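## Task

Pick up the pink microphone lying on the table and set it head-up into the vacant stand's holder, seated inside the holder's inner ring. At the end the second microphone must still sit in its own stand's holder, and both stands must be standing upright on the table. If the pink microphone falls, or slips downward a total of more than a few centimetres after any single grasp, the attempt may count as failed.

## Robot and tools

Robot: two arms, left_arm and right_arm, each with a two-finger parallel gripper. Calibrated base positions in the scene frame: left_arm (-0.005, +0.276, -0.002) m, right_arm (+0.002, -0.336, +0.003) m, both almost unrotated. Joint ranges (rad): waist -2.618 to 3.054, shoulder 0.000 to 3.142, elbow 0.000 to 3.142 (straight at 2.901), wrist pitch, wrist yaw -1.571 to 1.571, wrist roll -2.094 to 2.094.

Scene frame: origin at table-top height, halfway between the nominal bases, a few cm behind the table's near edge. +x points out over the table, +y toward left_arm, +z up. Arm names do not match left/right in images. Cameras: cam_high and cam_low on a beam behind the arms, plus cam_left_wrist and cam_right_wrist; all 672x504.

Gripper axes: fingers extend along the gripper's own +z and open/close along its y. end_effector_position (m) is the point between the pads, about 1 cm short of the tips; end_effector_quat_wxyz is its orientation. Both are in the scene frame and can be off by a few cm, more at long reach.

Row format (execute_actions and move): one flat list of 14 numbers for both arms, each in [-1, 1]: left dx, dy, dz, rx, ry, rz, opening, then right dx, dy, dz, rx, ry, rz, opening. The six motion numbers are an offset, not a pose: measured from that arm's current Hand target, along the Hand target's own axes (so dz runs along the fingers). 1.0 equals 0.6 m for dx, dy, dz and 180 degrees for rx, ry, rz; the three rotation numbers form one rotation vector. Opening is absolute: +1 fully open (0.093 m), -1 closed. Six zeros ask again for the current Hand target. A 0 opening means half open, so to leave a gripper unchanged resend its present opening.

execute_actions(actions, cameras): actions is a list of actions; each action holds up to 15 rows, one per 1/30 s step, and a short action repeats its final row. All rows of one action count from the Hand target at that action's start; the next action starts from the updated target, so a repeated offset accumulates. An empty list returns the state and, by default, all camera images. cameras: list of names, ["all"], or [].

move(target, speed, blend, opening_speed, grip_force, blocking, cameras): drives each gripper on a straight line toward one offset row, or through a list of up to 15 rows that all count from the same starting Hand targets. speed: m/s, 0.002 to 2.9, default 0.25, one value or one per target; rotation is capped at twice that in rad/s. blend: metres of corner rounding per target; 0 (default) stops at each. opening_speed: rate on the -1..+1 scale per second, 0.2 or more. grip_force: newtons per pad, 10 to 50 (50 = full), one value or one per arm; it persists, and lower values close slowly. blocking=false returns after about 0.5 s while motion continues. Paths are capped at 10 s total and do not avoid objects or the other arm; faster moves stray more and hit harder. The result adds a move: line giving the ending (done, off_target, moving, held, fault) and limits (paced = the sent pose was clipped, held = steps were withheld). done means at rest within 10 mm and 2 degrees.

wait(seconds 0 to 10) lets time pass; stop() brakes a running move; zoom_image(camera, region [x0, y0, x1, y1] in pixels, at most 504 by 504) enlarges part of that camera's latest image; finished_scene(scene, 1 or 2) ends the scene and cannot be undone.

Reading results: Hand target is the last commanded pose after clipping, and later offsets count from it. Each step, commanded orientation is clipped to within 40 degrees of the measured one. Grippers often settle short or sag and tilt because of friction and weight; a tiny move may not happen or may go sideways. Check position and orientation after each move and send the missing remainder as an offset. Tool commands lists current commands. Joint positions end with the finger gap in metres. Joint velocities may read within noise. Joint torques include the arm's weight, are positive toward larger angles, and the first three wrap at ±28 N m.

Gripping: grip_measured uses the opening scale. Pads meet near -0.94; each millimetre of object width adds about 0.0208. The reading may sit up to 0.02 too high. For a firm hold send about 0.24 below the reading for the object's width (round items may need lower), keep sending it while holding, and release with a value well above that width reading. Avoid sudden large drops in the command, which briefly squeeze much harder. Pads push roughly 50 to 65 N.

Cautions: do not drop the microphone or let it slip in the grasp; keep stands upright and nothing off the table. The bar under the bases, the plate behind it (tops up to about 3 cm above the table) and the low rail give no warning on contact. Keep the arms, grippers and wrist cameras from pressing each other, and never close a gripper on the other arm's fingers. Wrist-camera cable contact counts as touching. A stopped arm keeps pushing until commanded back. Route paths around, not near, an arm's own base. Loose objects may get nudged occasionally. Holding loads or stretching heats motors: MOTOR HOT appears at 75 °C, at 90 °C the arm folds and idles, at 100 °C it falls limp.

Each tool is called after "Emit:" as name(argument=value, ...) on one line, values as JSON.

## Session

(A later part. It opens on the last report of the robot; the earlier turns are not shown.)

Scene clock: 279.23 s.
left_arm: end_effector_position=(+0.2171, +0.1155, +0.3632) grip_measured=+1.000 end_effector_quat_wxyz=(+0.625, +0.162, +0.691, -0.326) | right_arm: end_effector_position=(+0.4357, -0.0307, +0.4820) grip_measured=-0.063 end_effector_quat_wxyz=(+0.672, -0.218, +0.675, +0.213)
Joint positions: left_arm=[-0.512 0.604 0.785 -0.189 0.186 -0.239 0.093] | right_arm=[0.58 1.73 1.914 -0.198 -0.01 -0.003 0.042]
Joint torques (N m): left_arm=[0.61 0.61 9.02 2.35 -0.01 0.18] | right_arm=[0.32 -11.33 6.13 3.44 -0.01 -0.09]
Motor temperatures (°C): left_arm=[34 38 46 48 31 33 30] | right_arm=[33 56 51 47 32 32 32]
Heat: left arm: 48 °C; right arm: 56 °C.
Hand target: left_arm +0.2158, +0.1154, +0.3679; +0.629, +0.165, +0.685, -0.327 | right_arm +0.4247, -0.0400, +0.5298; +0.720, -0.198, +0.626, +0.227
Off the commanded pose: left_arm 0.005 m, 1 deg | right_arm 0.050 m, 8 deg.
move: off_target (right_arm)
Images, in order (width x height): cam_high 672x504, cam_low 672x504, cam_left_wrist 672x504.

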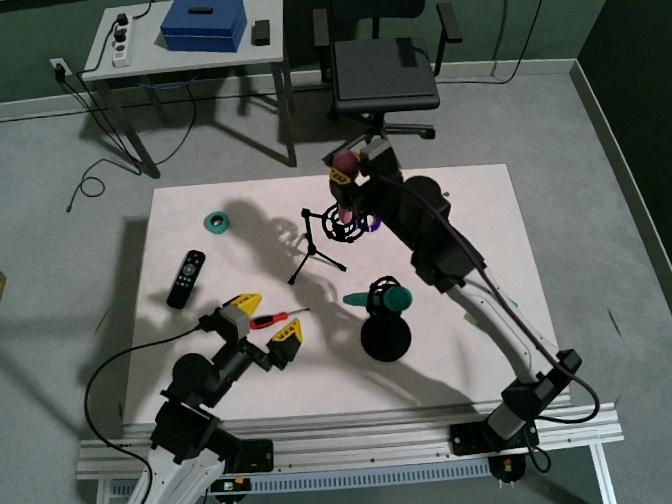

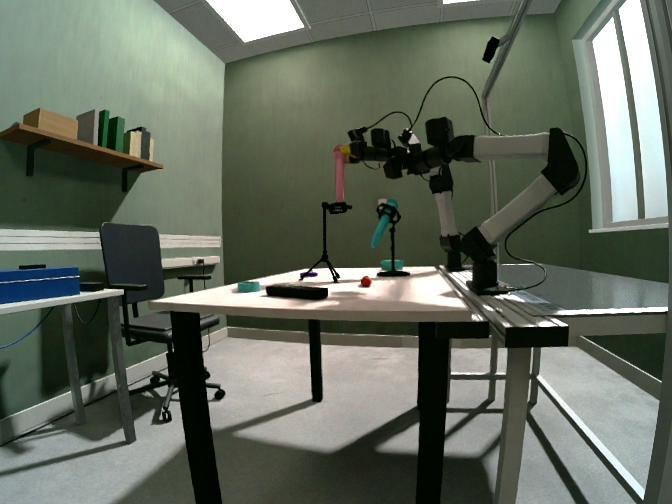

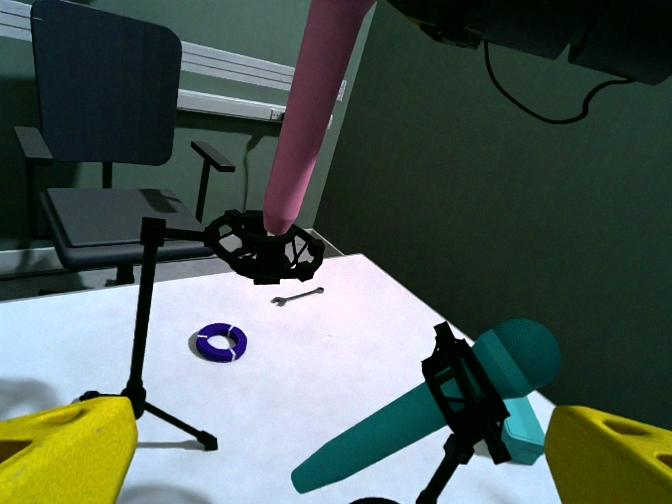

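Emit:
move(target=[[0,0,0,0,0,0,1,0.0,0.011,0.008,0,0,0,-0.5],[0,0,0,0,0,0,1,0.165,0.011,-0.0155,0,0,0,-0.5]], cameras=["cam_high","cam_low","cam_left_wrist"], speed=0.08, blend=[0.004,0])

Emit:
zoom_image(camera="cam_low", region=[290, 120, 390, 240])

Emit:
zoom_image(camera="cam_left_wrist", region=[120, 80, 360, 300])

Scene clock: 300.10 s.
left_arm: end_effector_position=(+0.2171, +0.1155, +0.3632) grip_measured=+1.000 end_effector_quat_wxyz=(+0.625, +0.162, +0.691, -0.326) | right_arm: end_effector_position=(+0.4141, -0.0424, +0.4744) grip_measured=-0.063 end_effector_quat_wxyz=(+0.757, -0.183, +0.580, +0.238)
Joint positions: left_arm=[-0.512 0.604 0.785 -0.189 0.186 -0.239 0.093] | right_arm=[0.593 1.588 1.462 0.382 0.011 -0.003 0.042]
Joint torques (N m): left_arm=[0.66 0.34 8.98 2.37 -0.04 0.15] | right_arm=[0.69 -5.19 3.41 1.43 0.04 -0.1]
Motor temperatures (°C): left_arm=[34 38 47 49 31 33 30] | right_arm=[33 57 51 45 32 32 33]
Heat: left arm: 49 °C; right arm: 57 °C.
Hand target: left_arm +0.2158, +0.1154, +0.3679; +0.629, +0.165, +0.685, -0.327 | right_arm +0.4247, -0.0322, +0.4305; +0.720, -0.198, +0.626, +0.227
Off the commanded pose: left_arm 0.005 m, 1 deg | right_arm 0.046 m, 7 deg.
move: off_target (right_arm)
Images, in order (width x height): cam_high 672x504, cam_low 672x504, cam_left_wrist 672x504.

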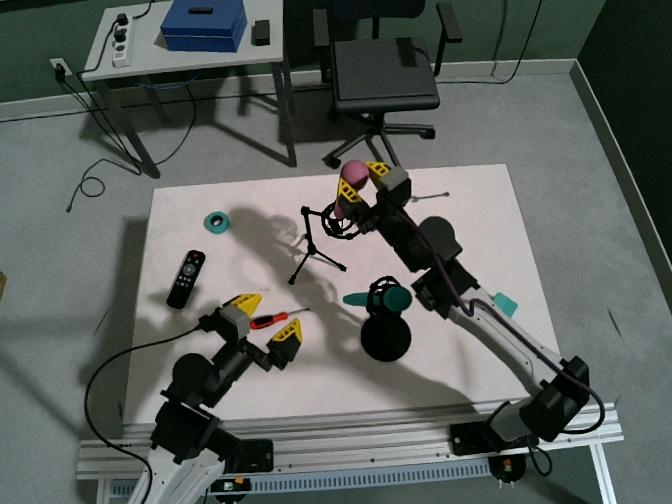

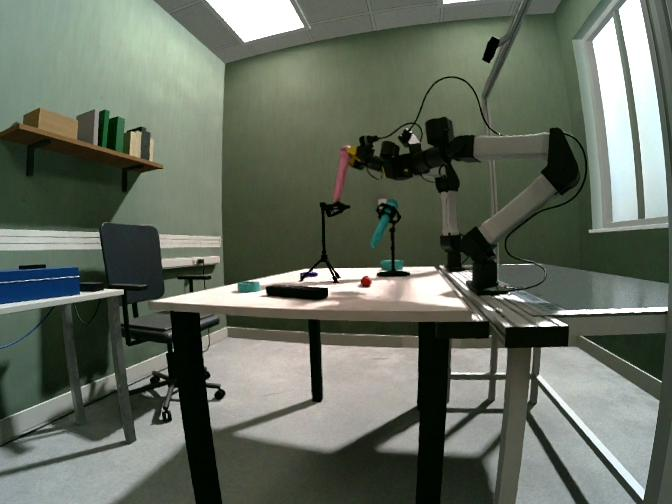

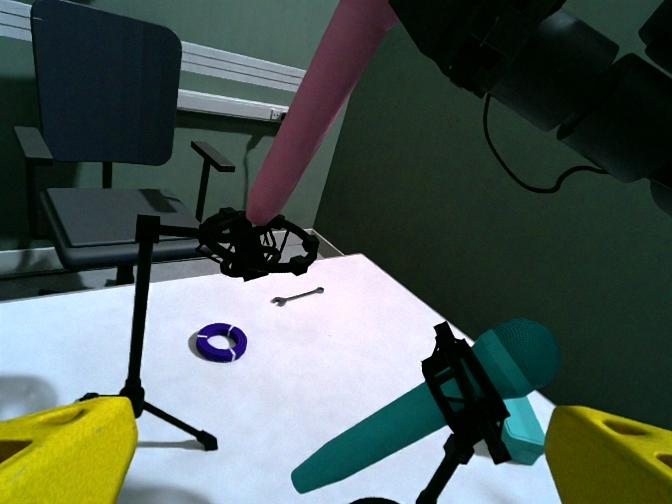

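Scaled by 4.200.

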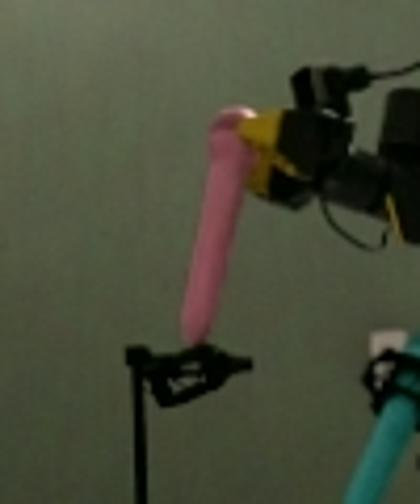

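Scaled by 2.100.

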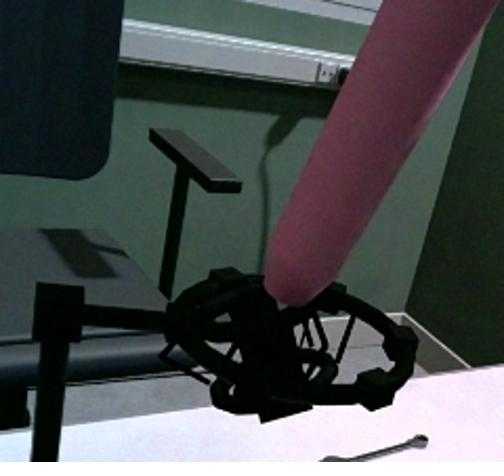

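Emit:
move(target=[0,0,0,0,0,0,1,-0.165,0,0.048,0,0.036,0,-0.5], cameras=["cam_high","cam_low","cam_left_wrist"], speed=0.12)

Emit:
zoom_image(camera="cam_high", region=[290, 160, 390, 260])

Emit:
zoom_image(camera="cam_low", region=[290, 120, 390, 240])

Emit:
zoom_image(camera="cam_left_wrist", region=[120, 80, 360, 300])

Scene clock: 314.23 s.
left_arm: end_effector_position=(+0.2171, +0.1155, +0.3632) grip_measured=+1.000 end_effector_quat_wxyz=(+0.625, +0.162, +0.691, -0.326) | right_arm: end_effector_position=(+0.4420, -0.0223, +0.5176) grip_measured=-0.063 end_effector_quat_wxyz=(+0.674, -0.215, +0.675, +0.210)
Joint positions: left_arm=[-0.512 0.604 0.785 -0.189 0.186 -0.239 0.093] | right_arm=[0.593 1.868 2.252 -0.396 0.011 -0.005 0.042]
Joint torques (N m): left_arm=[0.65 0.66 9.26 2.29 0.01 0.11] | right_arm=[0.8 -8.66 7.83 2.32 0 -0.08]
Motor temperatures (°C): left_arm=[34 38 47 49 31 33 30] | right_arm=[33 55 50 42 32 32 33]
Heat: left arm: 49 °C; right arm: 55 °C.
Hand target: left_arm +0.2158, +0.1154, +0.3679; +0.629, +0.165, +0.685, -0.327 | right_arm +0.4367, -0.0236, +0.5327; +0.683, -0.210, +0.665, +0.215
Off the commanded pose: left_arm 0.005 m, 1 deg | right_arm 0.016 m, 2 deg.
move: off_target (right_arm)
Images, in order (width x height): cam_high 672x504, cam_low 672x504, cam_left_wrist 672x504.

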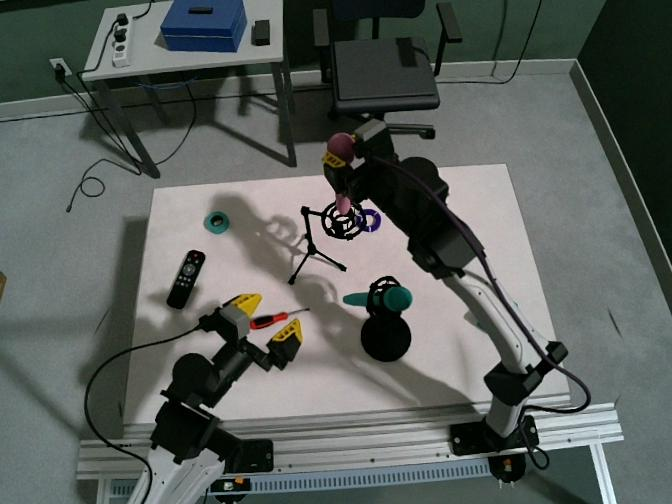

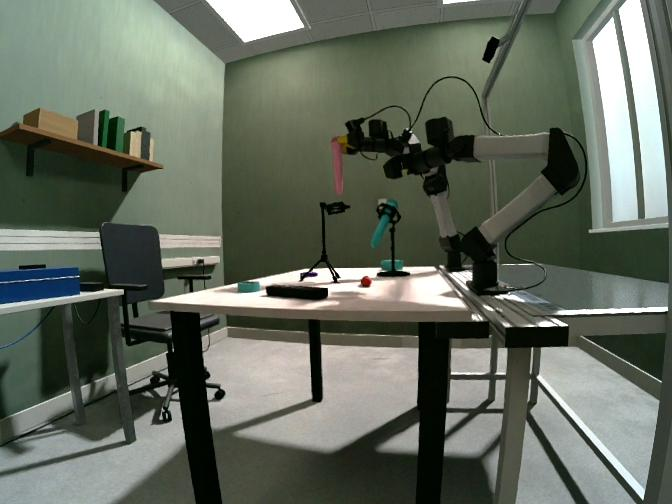

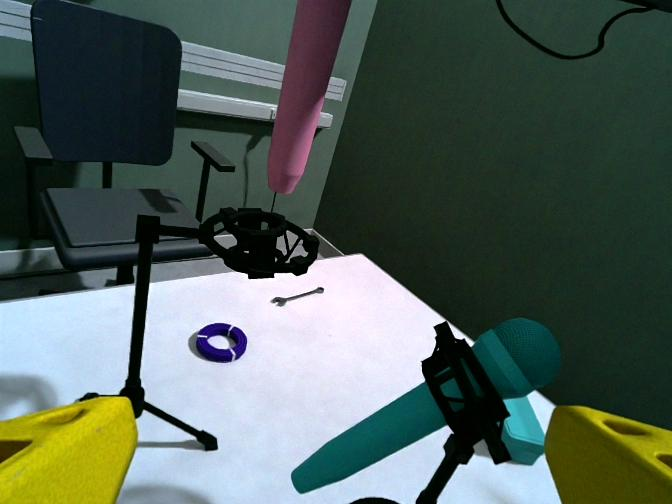

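Scaled by 5.040.

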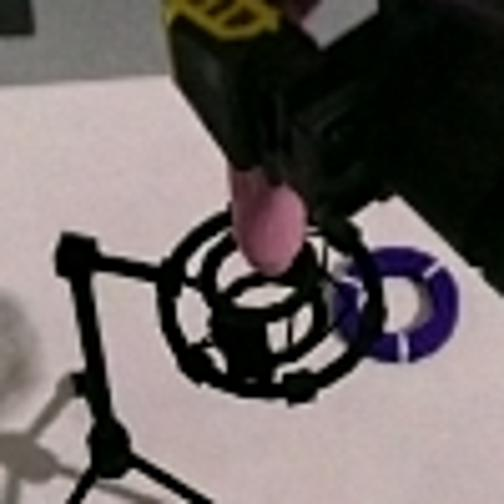

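Scaled by 4.200.

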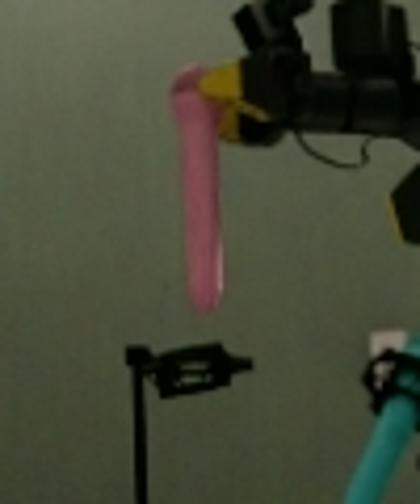

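Scaled by 2.100.

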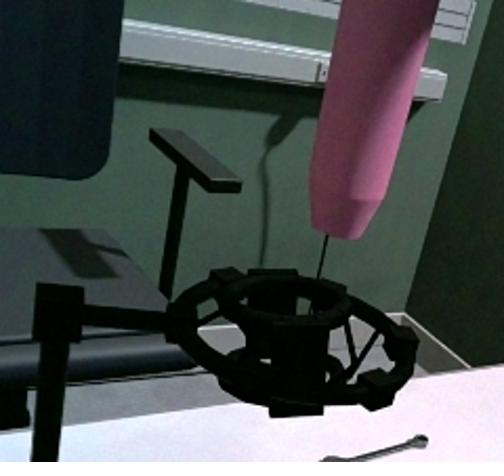

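Emit:
move(target=[[0,0,0,0,0,0,1,0,0.003,0.024,0,0,0,-0.5],[0,0,0,0,0,0,1,0.035,0.003,0.024,0,0,0,-0.5]], cameras=["cam_high","cam_low","cam_left_wrist"], speed=0.08)

Emit:
zoom_image(camera="cam_high", region=[290, 160, 390, 260])

Emit:
zoom_image(camera="cam_low", region=[290, 120, 390, 240])

Emit:
zoom_image(camera="cam_left_wrist", region=[120, 80, 360, 300])

Scene clock: 335.10 s.
left_arm: end_effector_position=(+0.2171, +0.1155, +0.3632) grip_measured=+1.000 end_effector_quat_wxyz=(+0.625, +0.162, +0.691, -0.326) | right_arm: end_effector_position=(+0.4587, -0.0087, +0.4559) grip_measured=-0.063 end_effector_quat_wxyz=(+0.630, -0.229, +0.716, +0.196)
Joint positions: left_arm=[-0.512 0.604 0.785 -0.189 0.186 -0.239 0.093] | right_arm=[0.596 1.888 2.132 -0.383 0.013 -0.005 0.042]
Joint torques (N m): left_arm=[0.75 0.51 8.84 2.36 -0.05 0.15] | right_arm=[0.65 -12.9 7.04 3.49 0.08 -0.11]
Motor temperatures (°C): left_arm=[34 38 47 49 31 33 30] | right_arm=[33 57 52 42 32 32 33]
Heat: left arm: 49 °C; right arm: 57 °C.
Hand target: left_arm +0.2158, +0.1154, +0.3679; +0.629, +0.165, +0.685, -0.327 | right_arm +0.4479, -0.0136, +0.5120; +0.683, -0.210, +0.665, +0.215
Off the commanded pose: left_arm 0.005 m, 1 deg | right_arm 0.057 m, 9 deg.
move: off_target (right_arm)
Images, in order (width x height): cam_high 672x504, cam_low 672x504, cam_left_wrist 672x504.

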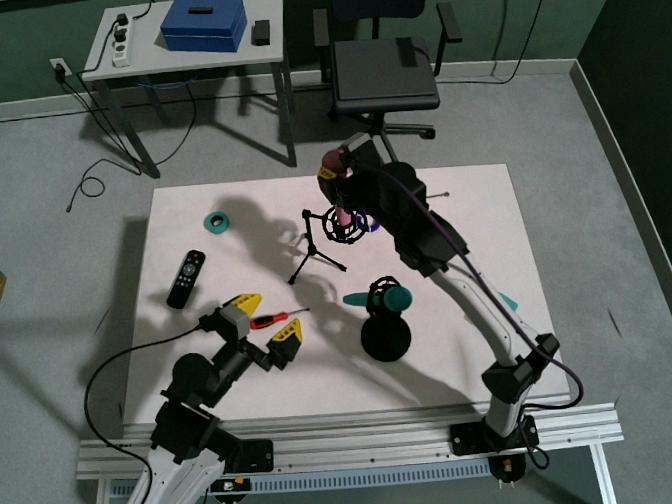

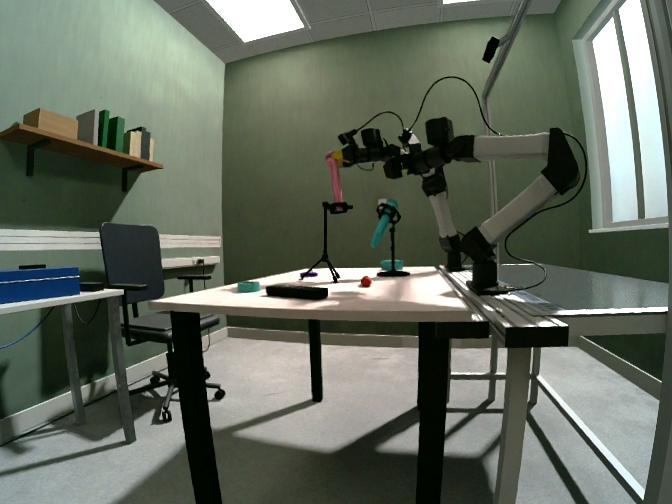

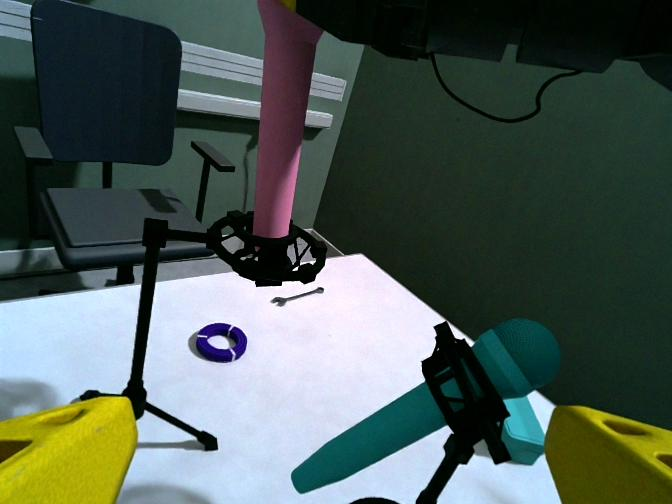

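Scaled by 5.040.

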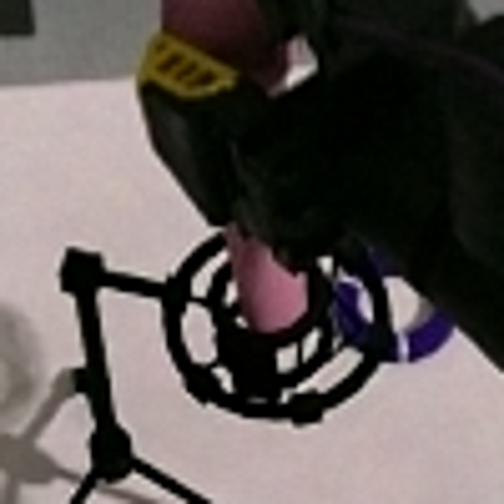

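Scaled by 4.200.

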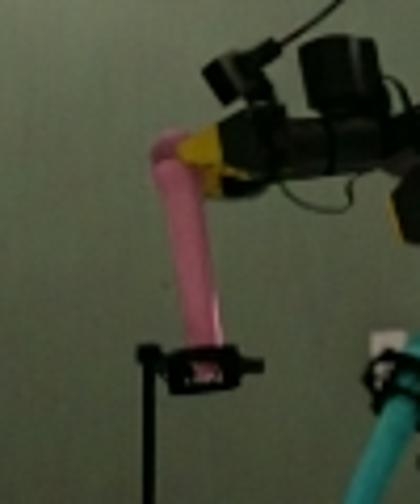

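Scaled by 2.100.

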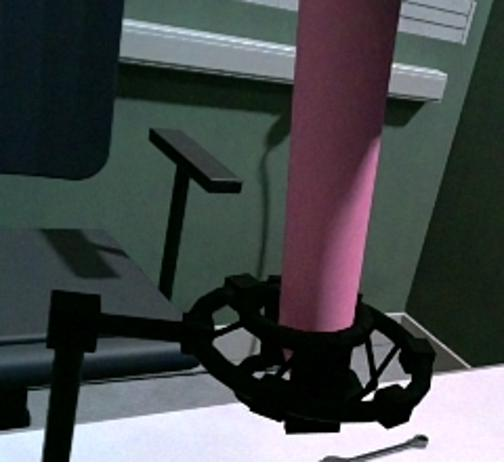

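Emit:
move(target=[0,0,0,0,0,0,1,0.045,0,-0.042,0,-0.047,0,-0.5], cameras=["cam_high","cam_low","cam_left_wrist"], speed=0.08)

Emit:
zoom_image(camera="cam_low", region=[290, 120, 390, 240])

Emit:
zoom_image(camera="cam_left_wrist", region=[120, 80, 360, 300])

Scene clock: 347.70 s.
left_arm: end_effector_position=(+0.2171, +0.1155, +0.3632) grip_measured=+1.000 end_effector_quat_wxyz=(+0.625, +0.162, +0.691, -0.326) | right_arm: end_effector_position=(+0.4412, -0.0217, +0.4310) grip_measured=-0.063 end_effector_quat_wxyz=(+0.679, -0.213, +0.669, +0.211)
Joint positions: left_arm=[-0.512 0.604 0.785 -0.189 0.186 -0.239 0.093] | right_arm=[0.596 1.697 1.645 0.057 0.014 -0.005 0.042]
Joint torques (N m): left_arm=[0.42 0.57 9.18 2.36 -0.06 0.18] | right_arm=[0.91 -11.86 6.31 3.59 0.02 -0.1]
Motor temperatures (°C): left_arm=[34 38 47 49 31 33 30] | right_arm=[33 58 52 48 32 32 33]
Heat: left arm: 49 °C; right arm: 58 °C.
Hand target: left_arm +0.2158, +0.1154, +0.3679; +0.629, +0.165, +0.685, -0.327 | right_arm +0.4278, -0.0277, +0.4844; +0.731, -0.194, +0.613, +0.230
Off the commanded pose: left_arm 0.005 m, 1 deg | right_arm 0.055 m, 9 deg.
move: off_target (right_arm)
Images, in order (width x height): cam_high 672x504, cam_low 672x504, cam_left_wrist 672x504.

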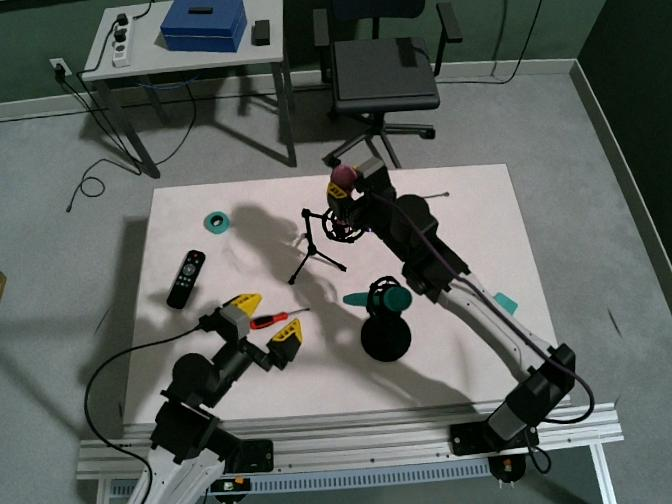

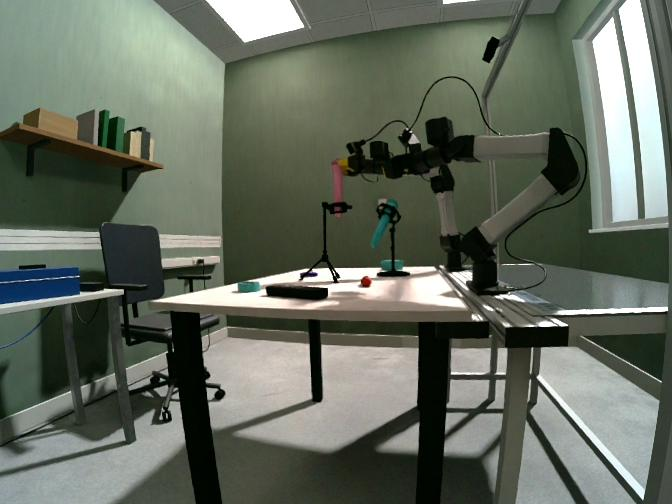

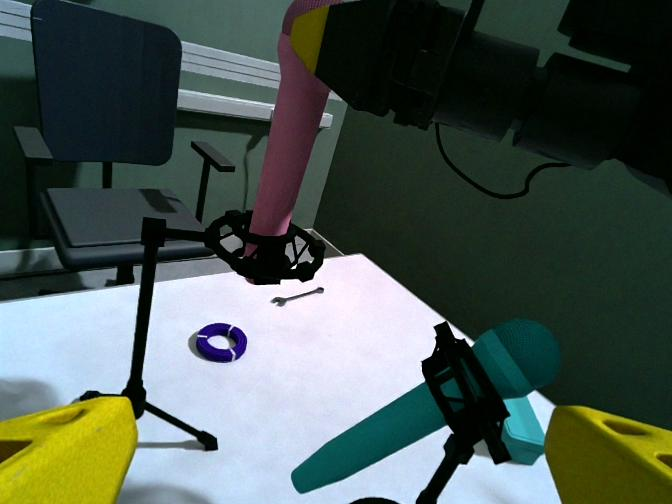

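Scaled by 4.200.

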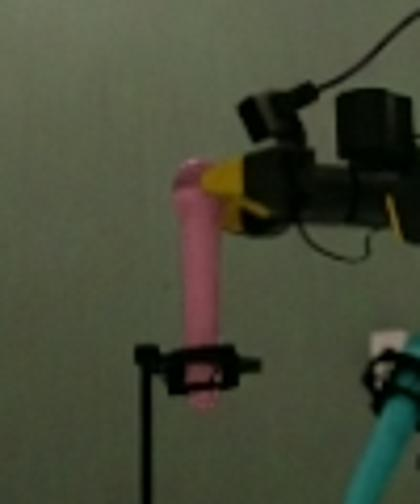

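Scaled by 2.100.

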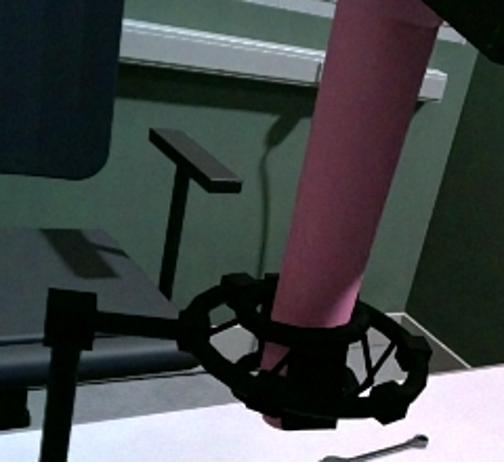

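Emit:
move(target=[0,0,0,0,0,0,1,0.123,0,-0.0216,0,0,0,-0.5], cameras=["cam_high","cam_low","cam_left_wrist"], speed=0.08)

Emit:
zoom_image(camera="cam_low", region=[290, 120, 390, 240])

Emit:
zoom_image(camera="cam_left_wrist", region=[120, 80, 360, 300])

Scene clock: 358.97 s.
left_arm: end_effector_position=(+0.2171, +0.1155, +0.3632) grip_measured=+1.000 end_effector_quat_wxyz=(+0.625, +0.162, +0.691, -0.326) | right_arm: end_effector_position=(+0.4392, -0.0233, +0.3540) grip_measured=-0.063 end_effector_quat_wxyz=(+0.676, -0.214, +0.673, +0.210)
Joint positions: left_arm=[-0.512 0.604 0.785 -0.189 0.186 -0.239 0.093] | right_arm=[0.596 1.674 1.321 0.348 0.014 -0.005 0.042]
Joint torques (N m): left_arm=[0.42 0.34 9.09 2.39 0.02 0.18] | right_arm=[0.94 -11.92 6.35 3.68 0.02 -0.11]
Motor temperatures (°C): left_arm=[34 37 47 50 31 33 30] | right_arm=[33 59 52 48 32 32 33]
Heat: left arm: 50 °C; right arm: 59 °C.
Hand target: left_arm +0.2158, +0.1154, +0.3679; +0.629, +0.165, +0.685, -0.327 | right_arm +0.4280, -0.0277, +0.4095; +0.731, -0.194, +0.613, +0.230
Off the commanded pose: left_arm 0.005 m, 1 deg | right_arm 0.057 m, 10 deg.
move: off_target (right_arm)
Images, in order (width x height): cam_high 672x504, cam_low 672x504, cam_left_wrist 672x504.

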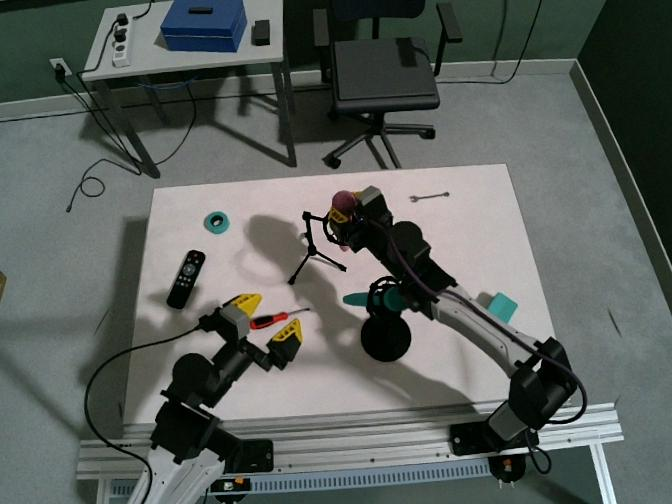

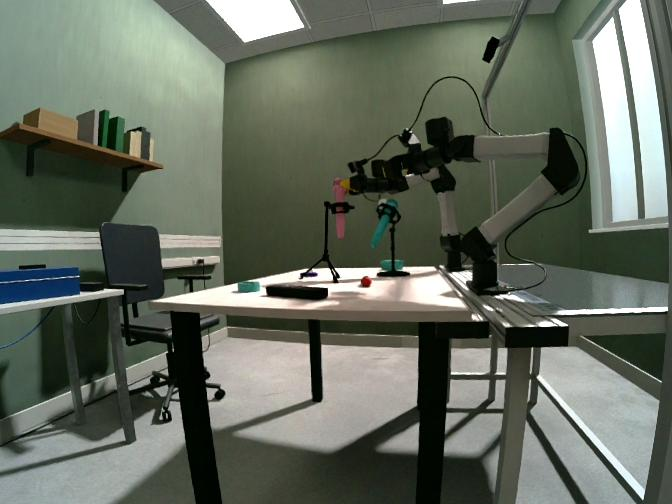

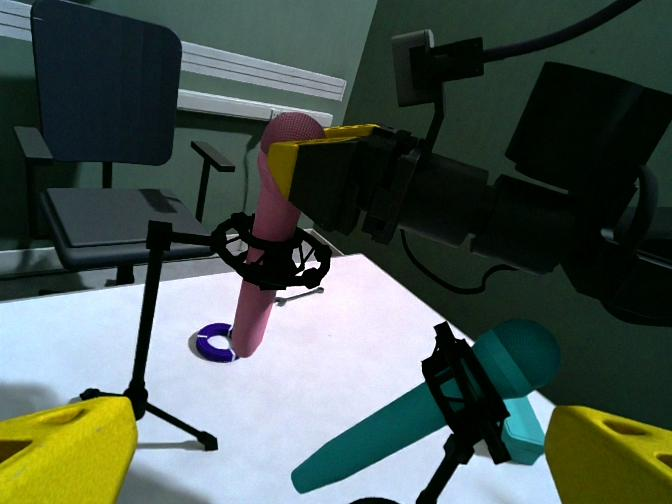

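Scaled by 4.200.

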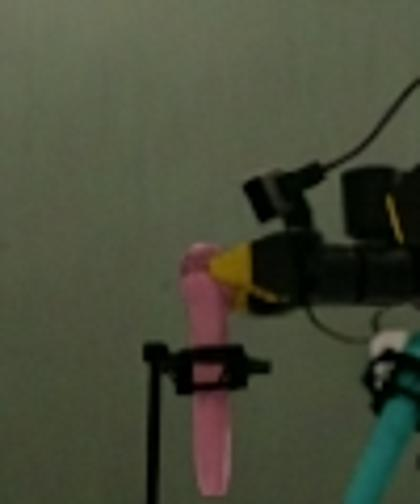

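Scaled by 2.100.

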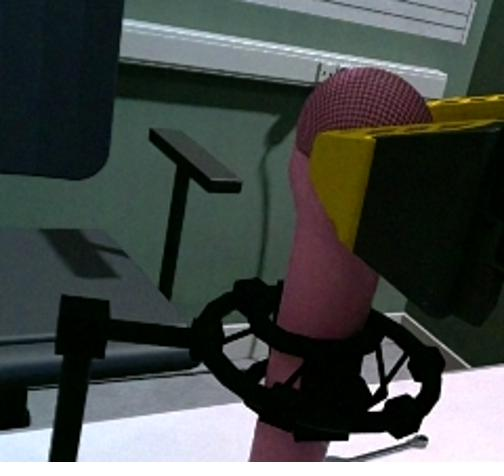

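Emit:
move(target=[0,0,0,0,0,0,1,0.052,0,0.011,0,0,0,-0.5], cameras=["cam_high","cam_low","cam_left_wrist"], speed=0.06)

Emit:
zoom_image(camera="cam_low", region=[290, 160, 390, 280])

Emit:
zoom_image(camera="cam_left_wrist", region=[120, 80, 360, 300])

Scene clock: 372.90 s.
left_arm: end_effector_position=(+0.2171, +0.1155, +0.3632) grip_measured=+1.000 end_effector_quat_wxyz=(+0.625, +0.162, +0.691, -0.326) | right_arm: end_effector_position=(+0.4396, -0.0234, +0.3529) grip_measured=-0.063 end_effector_quat_wxyz=(+0.694, -0.208, +0.655, +0.216)
Joint positions: left_arm=[-0.512 0.604 0.785 -0.189 0.186 -0.239 0.093] | right_arm=[0.596 1.684 1.276 0.456 0.016 -0.005 0.042]
Joint torques (N m): left_arm=[0.75 0.57 8.83 2.33 0.04 0.18] | right_arm=[0.84 -7.71 6.17 3.67 0.02 -0.12]
Motor temperatures (°C): left_arm=[33 37 47 50 31 33 30] | right_arm=[33 59 52 49 32 32 33]
Heat: left arm: 50 °C; right arm: 59 °C.
Hand target: left_arm +0.2158, +0.1154, +0.3679; +0.629, +0.165, +0.685, -0.327 | right_arm +0.4378, -0.0209, +0.3798; +0.731, -0.194, +0.613, +0.230
Off the commanded pose: left_arm 0.005 m, 1 deg | right_arm 0.027 m, 7 deg.
move: off_target (right_arm)
Images, in order (width x height): cam_high 672x504, cam_low 672x504, cam_left_wrist 672x504.

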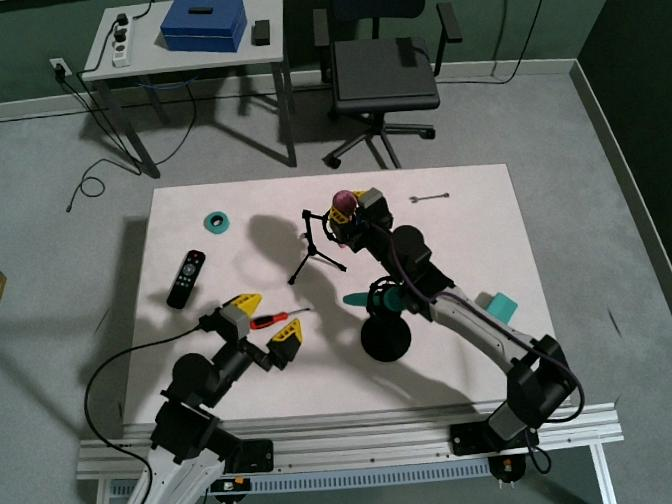

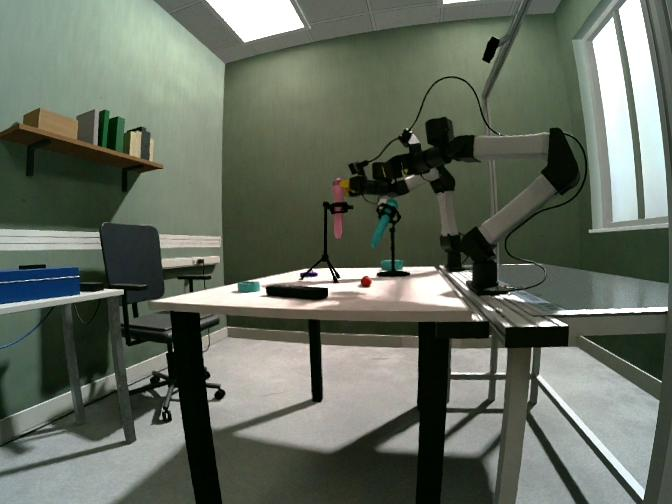

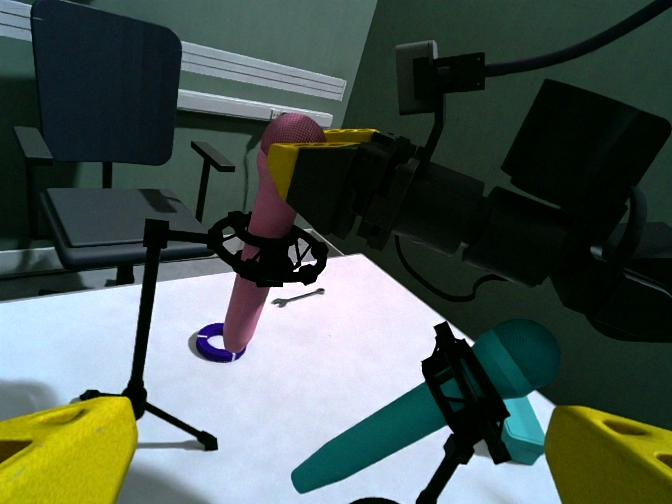

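Scaled by 4.200.

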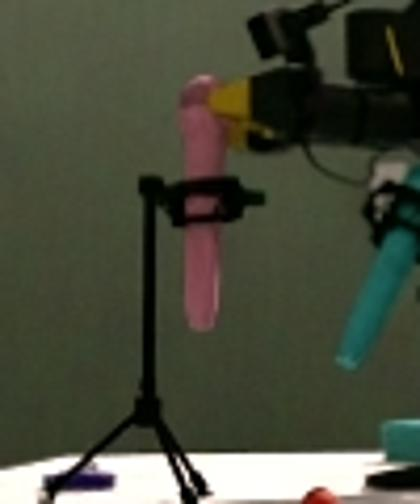

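Scaled by 2.100.

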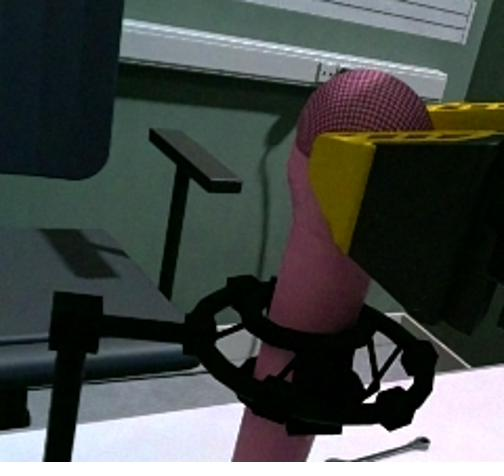

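Emit:
move(target=[0,0,0,0,0,0,1,0.06,0,-0.008,0,0.015,0,-0.5], cameras=["cam_low","cam_left_wrist"], speed=0.06)

Emit:
zoom_image(camera="cam_low", region=[290, 160, 390, 280])

Emit:
zoom_image(camera="cam_left_wrist", region=[120, 80, 360, 300])

Scene clock: 387.83 s.
left_arm: end_effector_position=(+0.2171, +0.1155, +0.3632) grip_measured=+1.000 end_effector_quat_wxyz=(+0.625, +0.162, +0.691, -0.326) | right_arm: end_effector_position=(+0.4402, -0.0230, +0.3160) grip_measured=-0.063 end_effector_quat_wxyz=(+0.678, -0.213, +0.671, +0.210)
Joint positions: left_arm=[-0.512 0.604 0.785 -0.189 0.186 -0.239 0.093] | right_arm=[0.596 1.705 1.198 0.508 0.016 -0.005 0.042]
Joint torques (N m): left_arm=[0.36 0.69 9.09 2.41 -0.04 0.12] | right_arm=[1.16 -8.05 6.09 3.66 0.03 -0.12]
Motor temperatures (°C): left_arm=[33 37 47 50 31 33 30] | right_arm=[33 59 51 52 32 32 33]
Heat: left arm: 50 °C; right arm: 59 °C.
Hand target: left_arm +0.2158, +0.1154, +0.3679; +0.629, +0.165, +0.685, -0.327 | right_arm +0.4390, -0.0201, +0.3436; +0.716, -0.199, +0.630, +0.225
Off the commanded pose: left_arm 0.005 m, 1 deg | right_arm 0.028 m, 7 deg.
move: off_target (right_arm)
Images, in order (width x height): cam_low 672x504, cam_left_wrist 672x504.

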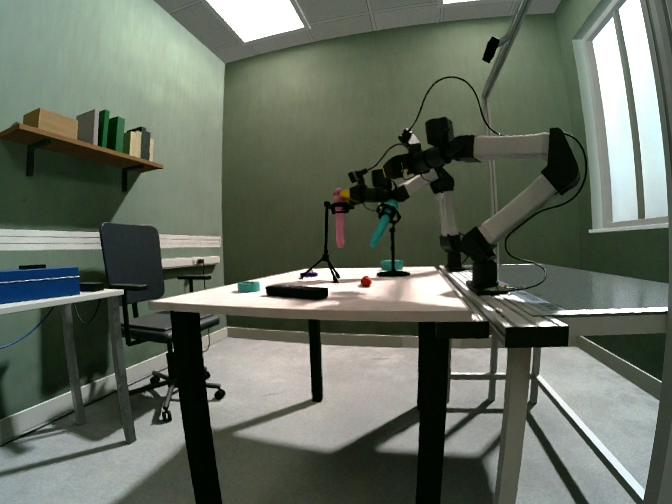

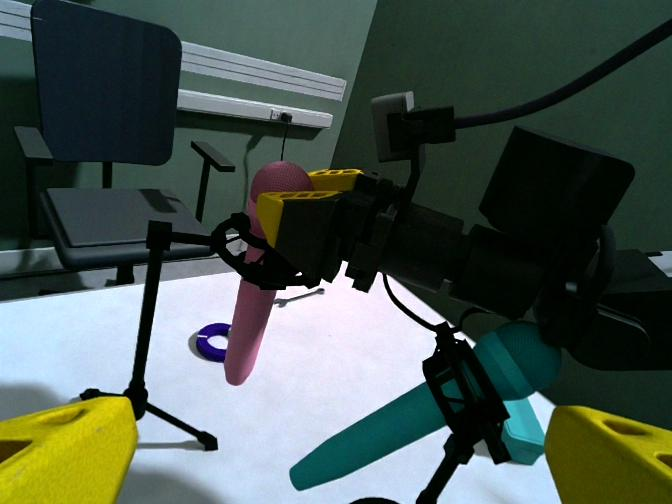

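Scaled by 4.200.

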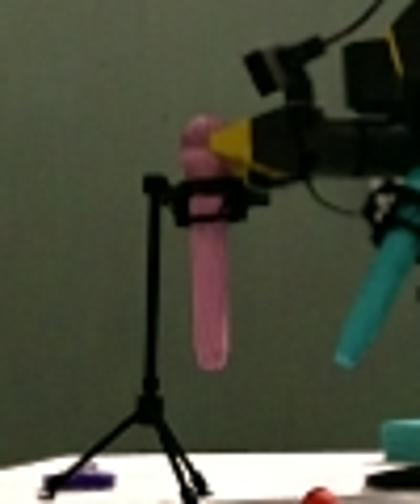

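Scaled by 2.100.

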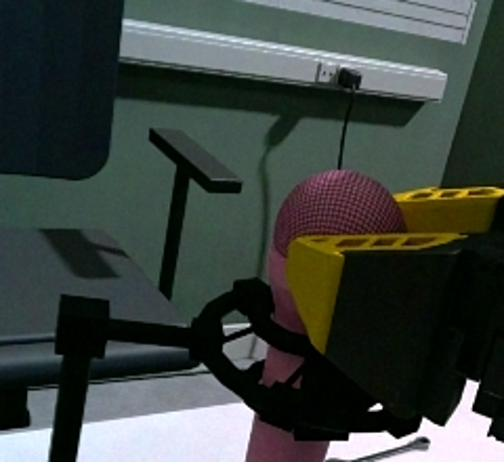

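Emit:
move(target=[[0,0,0,0,0,0,1,0.016,0,-0.002,0,0,0,-0.5],[0,0,0,0,0,0,1,0.016,0,-0.002,0,0,0,0.45]], cameras=["cam_low","cam_left_wrist"], speed=0.05, opening_speed=0.35)

Emit:
zoom_image(camera="cam_low", region=[290, 160, 390, 280])

Emit:
zoom_image(camera="cam_left_wrist", region=[120, 80, 360, 300])

Scene clock: 401.67 s.
left_arm: end_effector_position=(+0.2171, +0.1155, +0.3632) grip_measured=+1.000 end_effector_quat_wxyz=(+0.625, +0.162, +0.691, -0.326) | right_arm: end_effector_position=(+0.4387, -0.0241, +0.3238) grip_measured=+0.448 end_effector_quat_wxyz=(+0.696, -0.207, +0.653, +0.216)
Joint positions: left_arm=[-0.512 0.604 0.785 -0.189 0.186 -0.239 0.093] | right_arm=[0.596 1.705 1.177 0.582 0.016 -0.005 0.067]
Joint torques (N m): left_arm=[0.66 0.4 9.03 2.32 0.02 0.12] | right_arm=[0.79 -6.52 5.89 3.31 0.06 -0.12]
Motor temperatures (°C): left_arm=[33 37 47 50 31 33 30] | right_arm=[32 58 51 52 32 32 33]
Heat: left arm: 50 °C; right arm: 58 °C.
Hand target: left_arm +0.2158, +0.1154, +0.3679; +0.629, +0.165, +0.685, -0.327 | right_arm +0.4390, -0.0201, +0.3339; +0.716, -0.199, +0.630, +0.225
Off the commanded pose: left_arm 0.005 m, 1 deg | right_arm 0.011 m, 4 deg.
move: off_target (right_arm); target 2's new opening was sent with right_arm's hand 0.018 m and 6 deg from that target
Images, in order (width x height): cam_low 672x504, cam_left_wrist 672x504.

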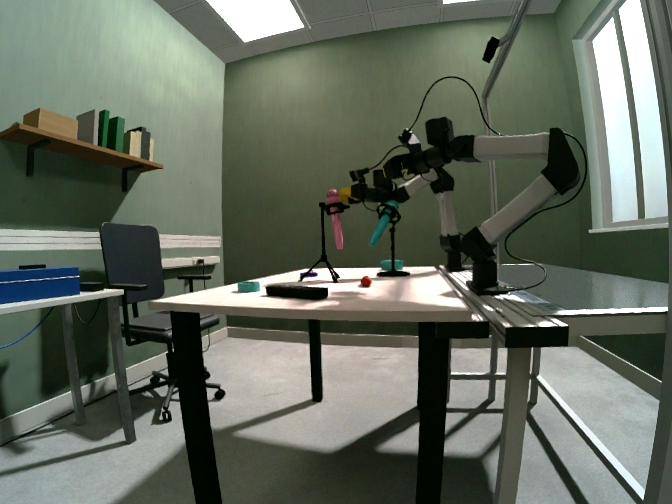

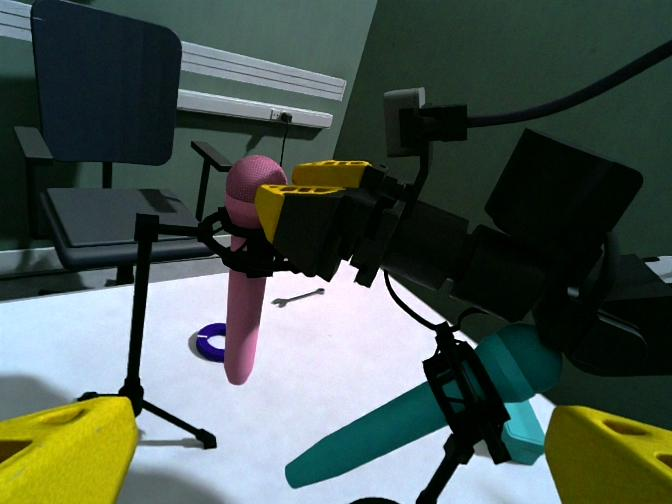

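Scaled by 4.200.

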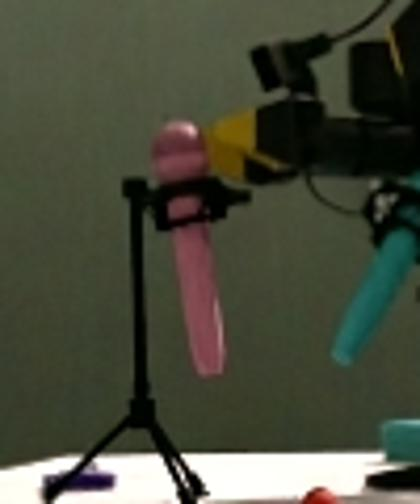

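Scaled by 2.100.

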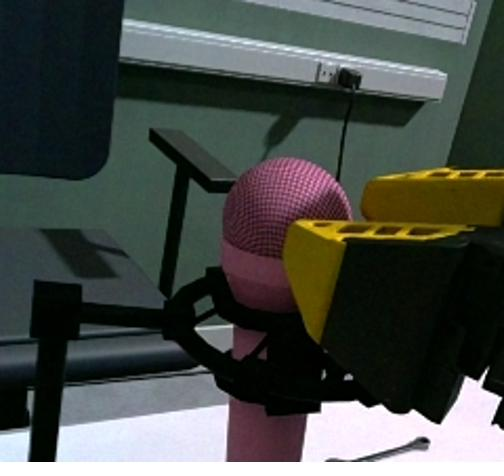

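Emit:
move(target=[[0,0,0,0,0,0,1,-0.05,0,-0.04,0,0,0,0.7],[0,0,0,0,0,0,1,-0.09,0,-0.25,0,0,0,0.7]], cameras=["cam_high","cam_low","cam_left_wrist"], speed=0.12, blend=[0.01,0], opening_speed=0.4)

Emit:
zoom_image(camera="cam_low", region=[290, 160, 410, 290])

Scene clock: 412.03 s.
left_arm: end_effector_position=(+0.2171, +0.1155, +0.3632) grip_measured=+1.000 end_effector_quat_wxyz=(+0.625, +0.162, +0.691, -0.326) | right_arm: end_effector_position=(+0.3141, -0.1095, +0.3715) grip_measured=+0.698 end_effector_quat_wxyz=(+0.720, -0.198, +0.625, +0.226)
Joint positions: left_arm=[-0.512 0.604 0.785 -0.189 0.186 -0.239 0.093] | right_arm=[0.611 1.084 0.791 0.425 0.03 -0.005 0.079]
Joint torques (N m): left_arm=[0.68 0.4 8.94 2.32 0 0.14] | right_arm=[0.55 -3.67 5.74 2.1 0.05 -0.16]
Motor temperatures (°C): left_arm=[33 37 47 50 31 33 30] | right_arm=[32 57 50 52 32 32 32]
Heat: left arm: 50 °C; right arm: 57 °C.
Hand target: left_arm +0.2158, +0.1154, +0.3679; +0.629, +0.165, +0.685, -0.327 | right_arm +0.3115, -0.1093, +0.3685; +0.716, -0.199, +0.630, +0.225
Off the commanded pose: left_arm 0.005 m, 1 deg | right_arm 0.004 m, 1 deg.
move: done
Images, in order (width x height): cam_high 672x504, cam_low 672x504, cam_left_wrist 672x504.

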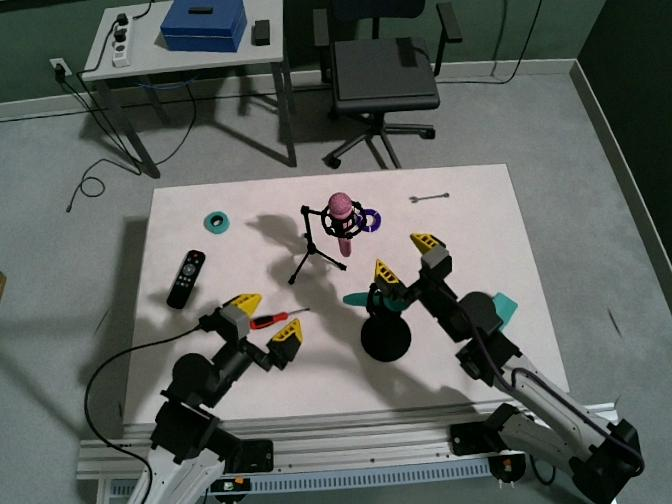

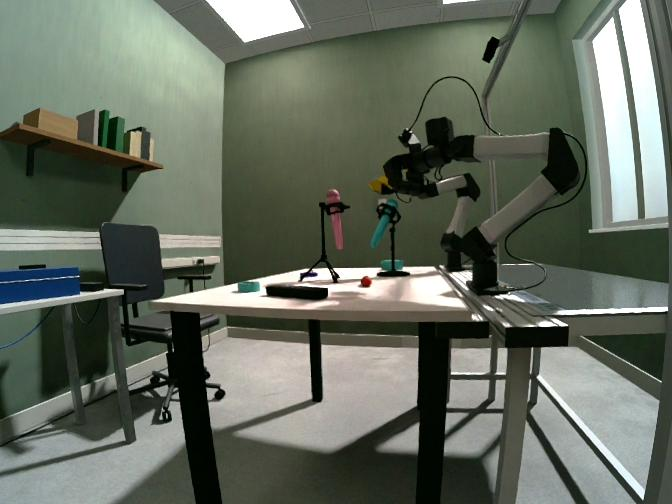

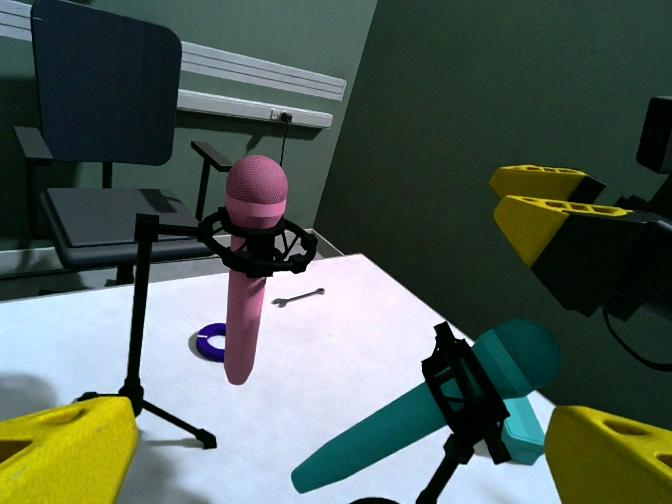

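Scaled by 3.877.

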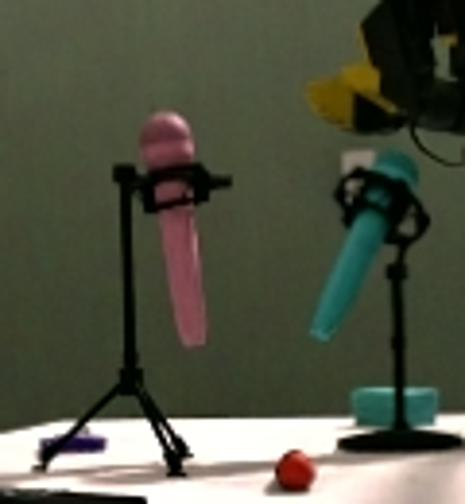

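Solved.

Emit:
finished_scene(scene=1)

The scene is finished: the task was done.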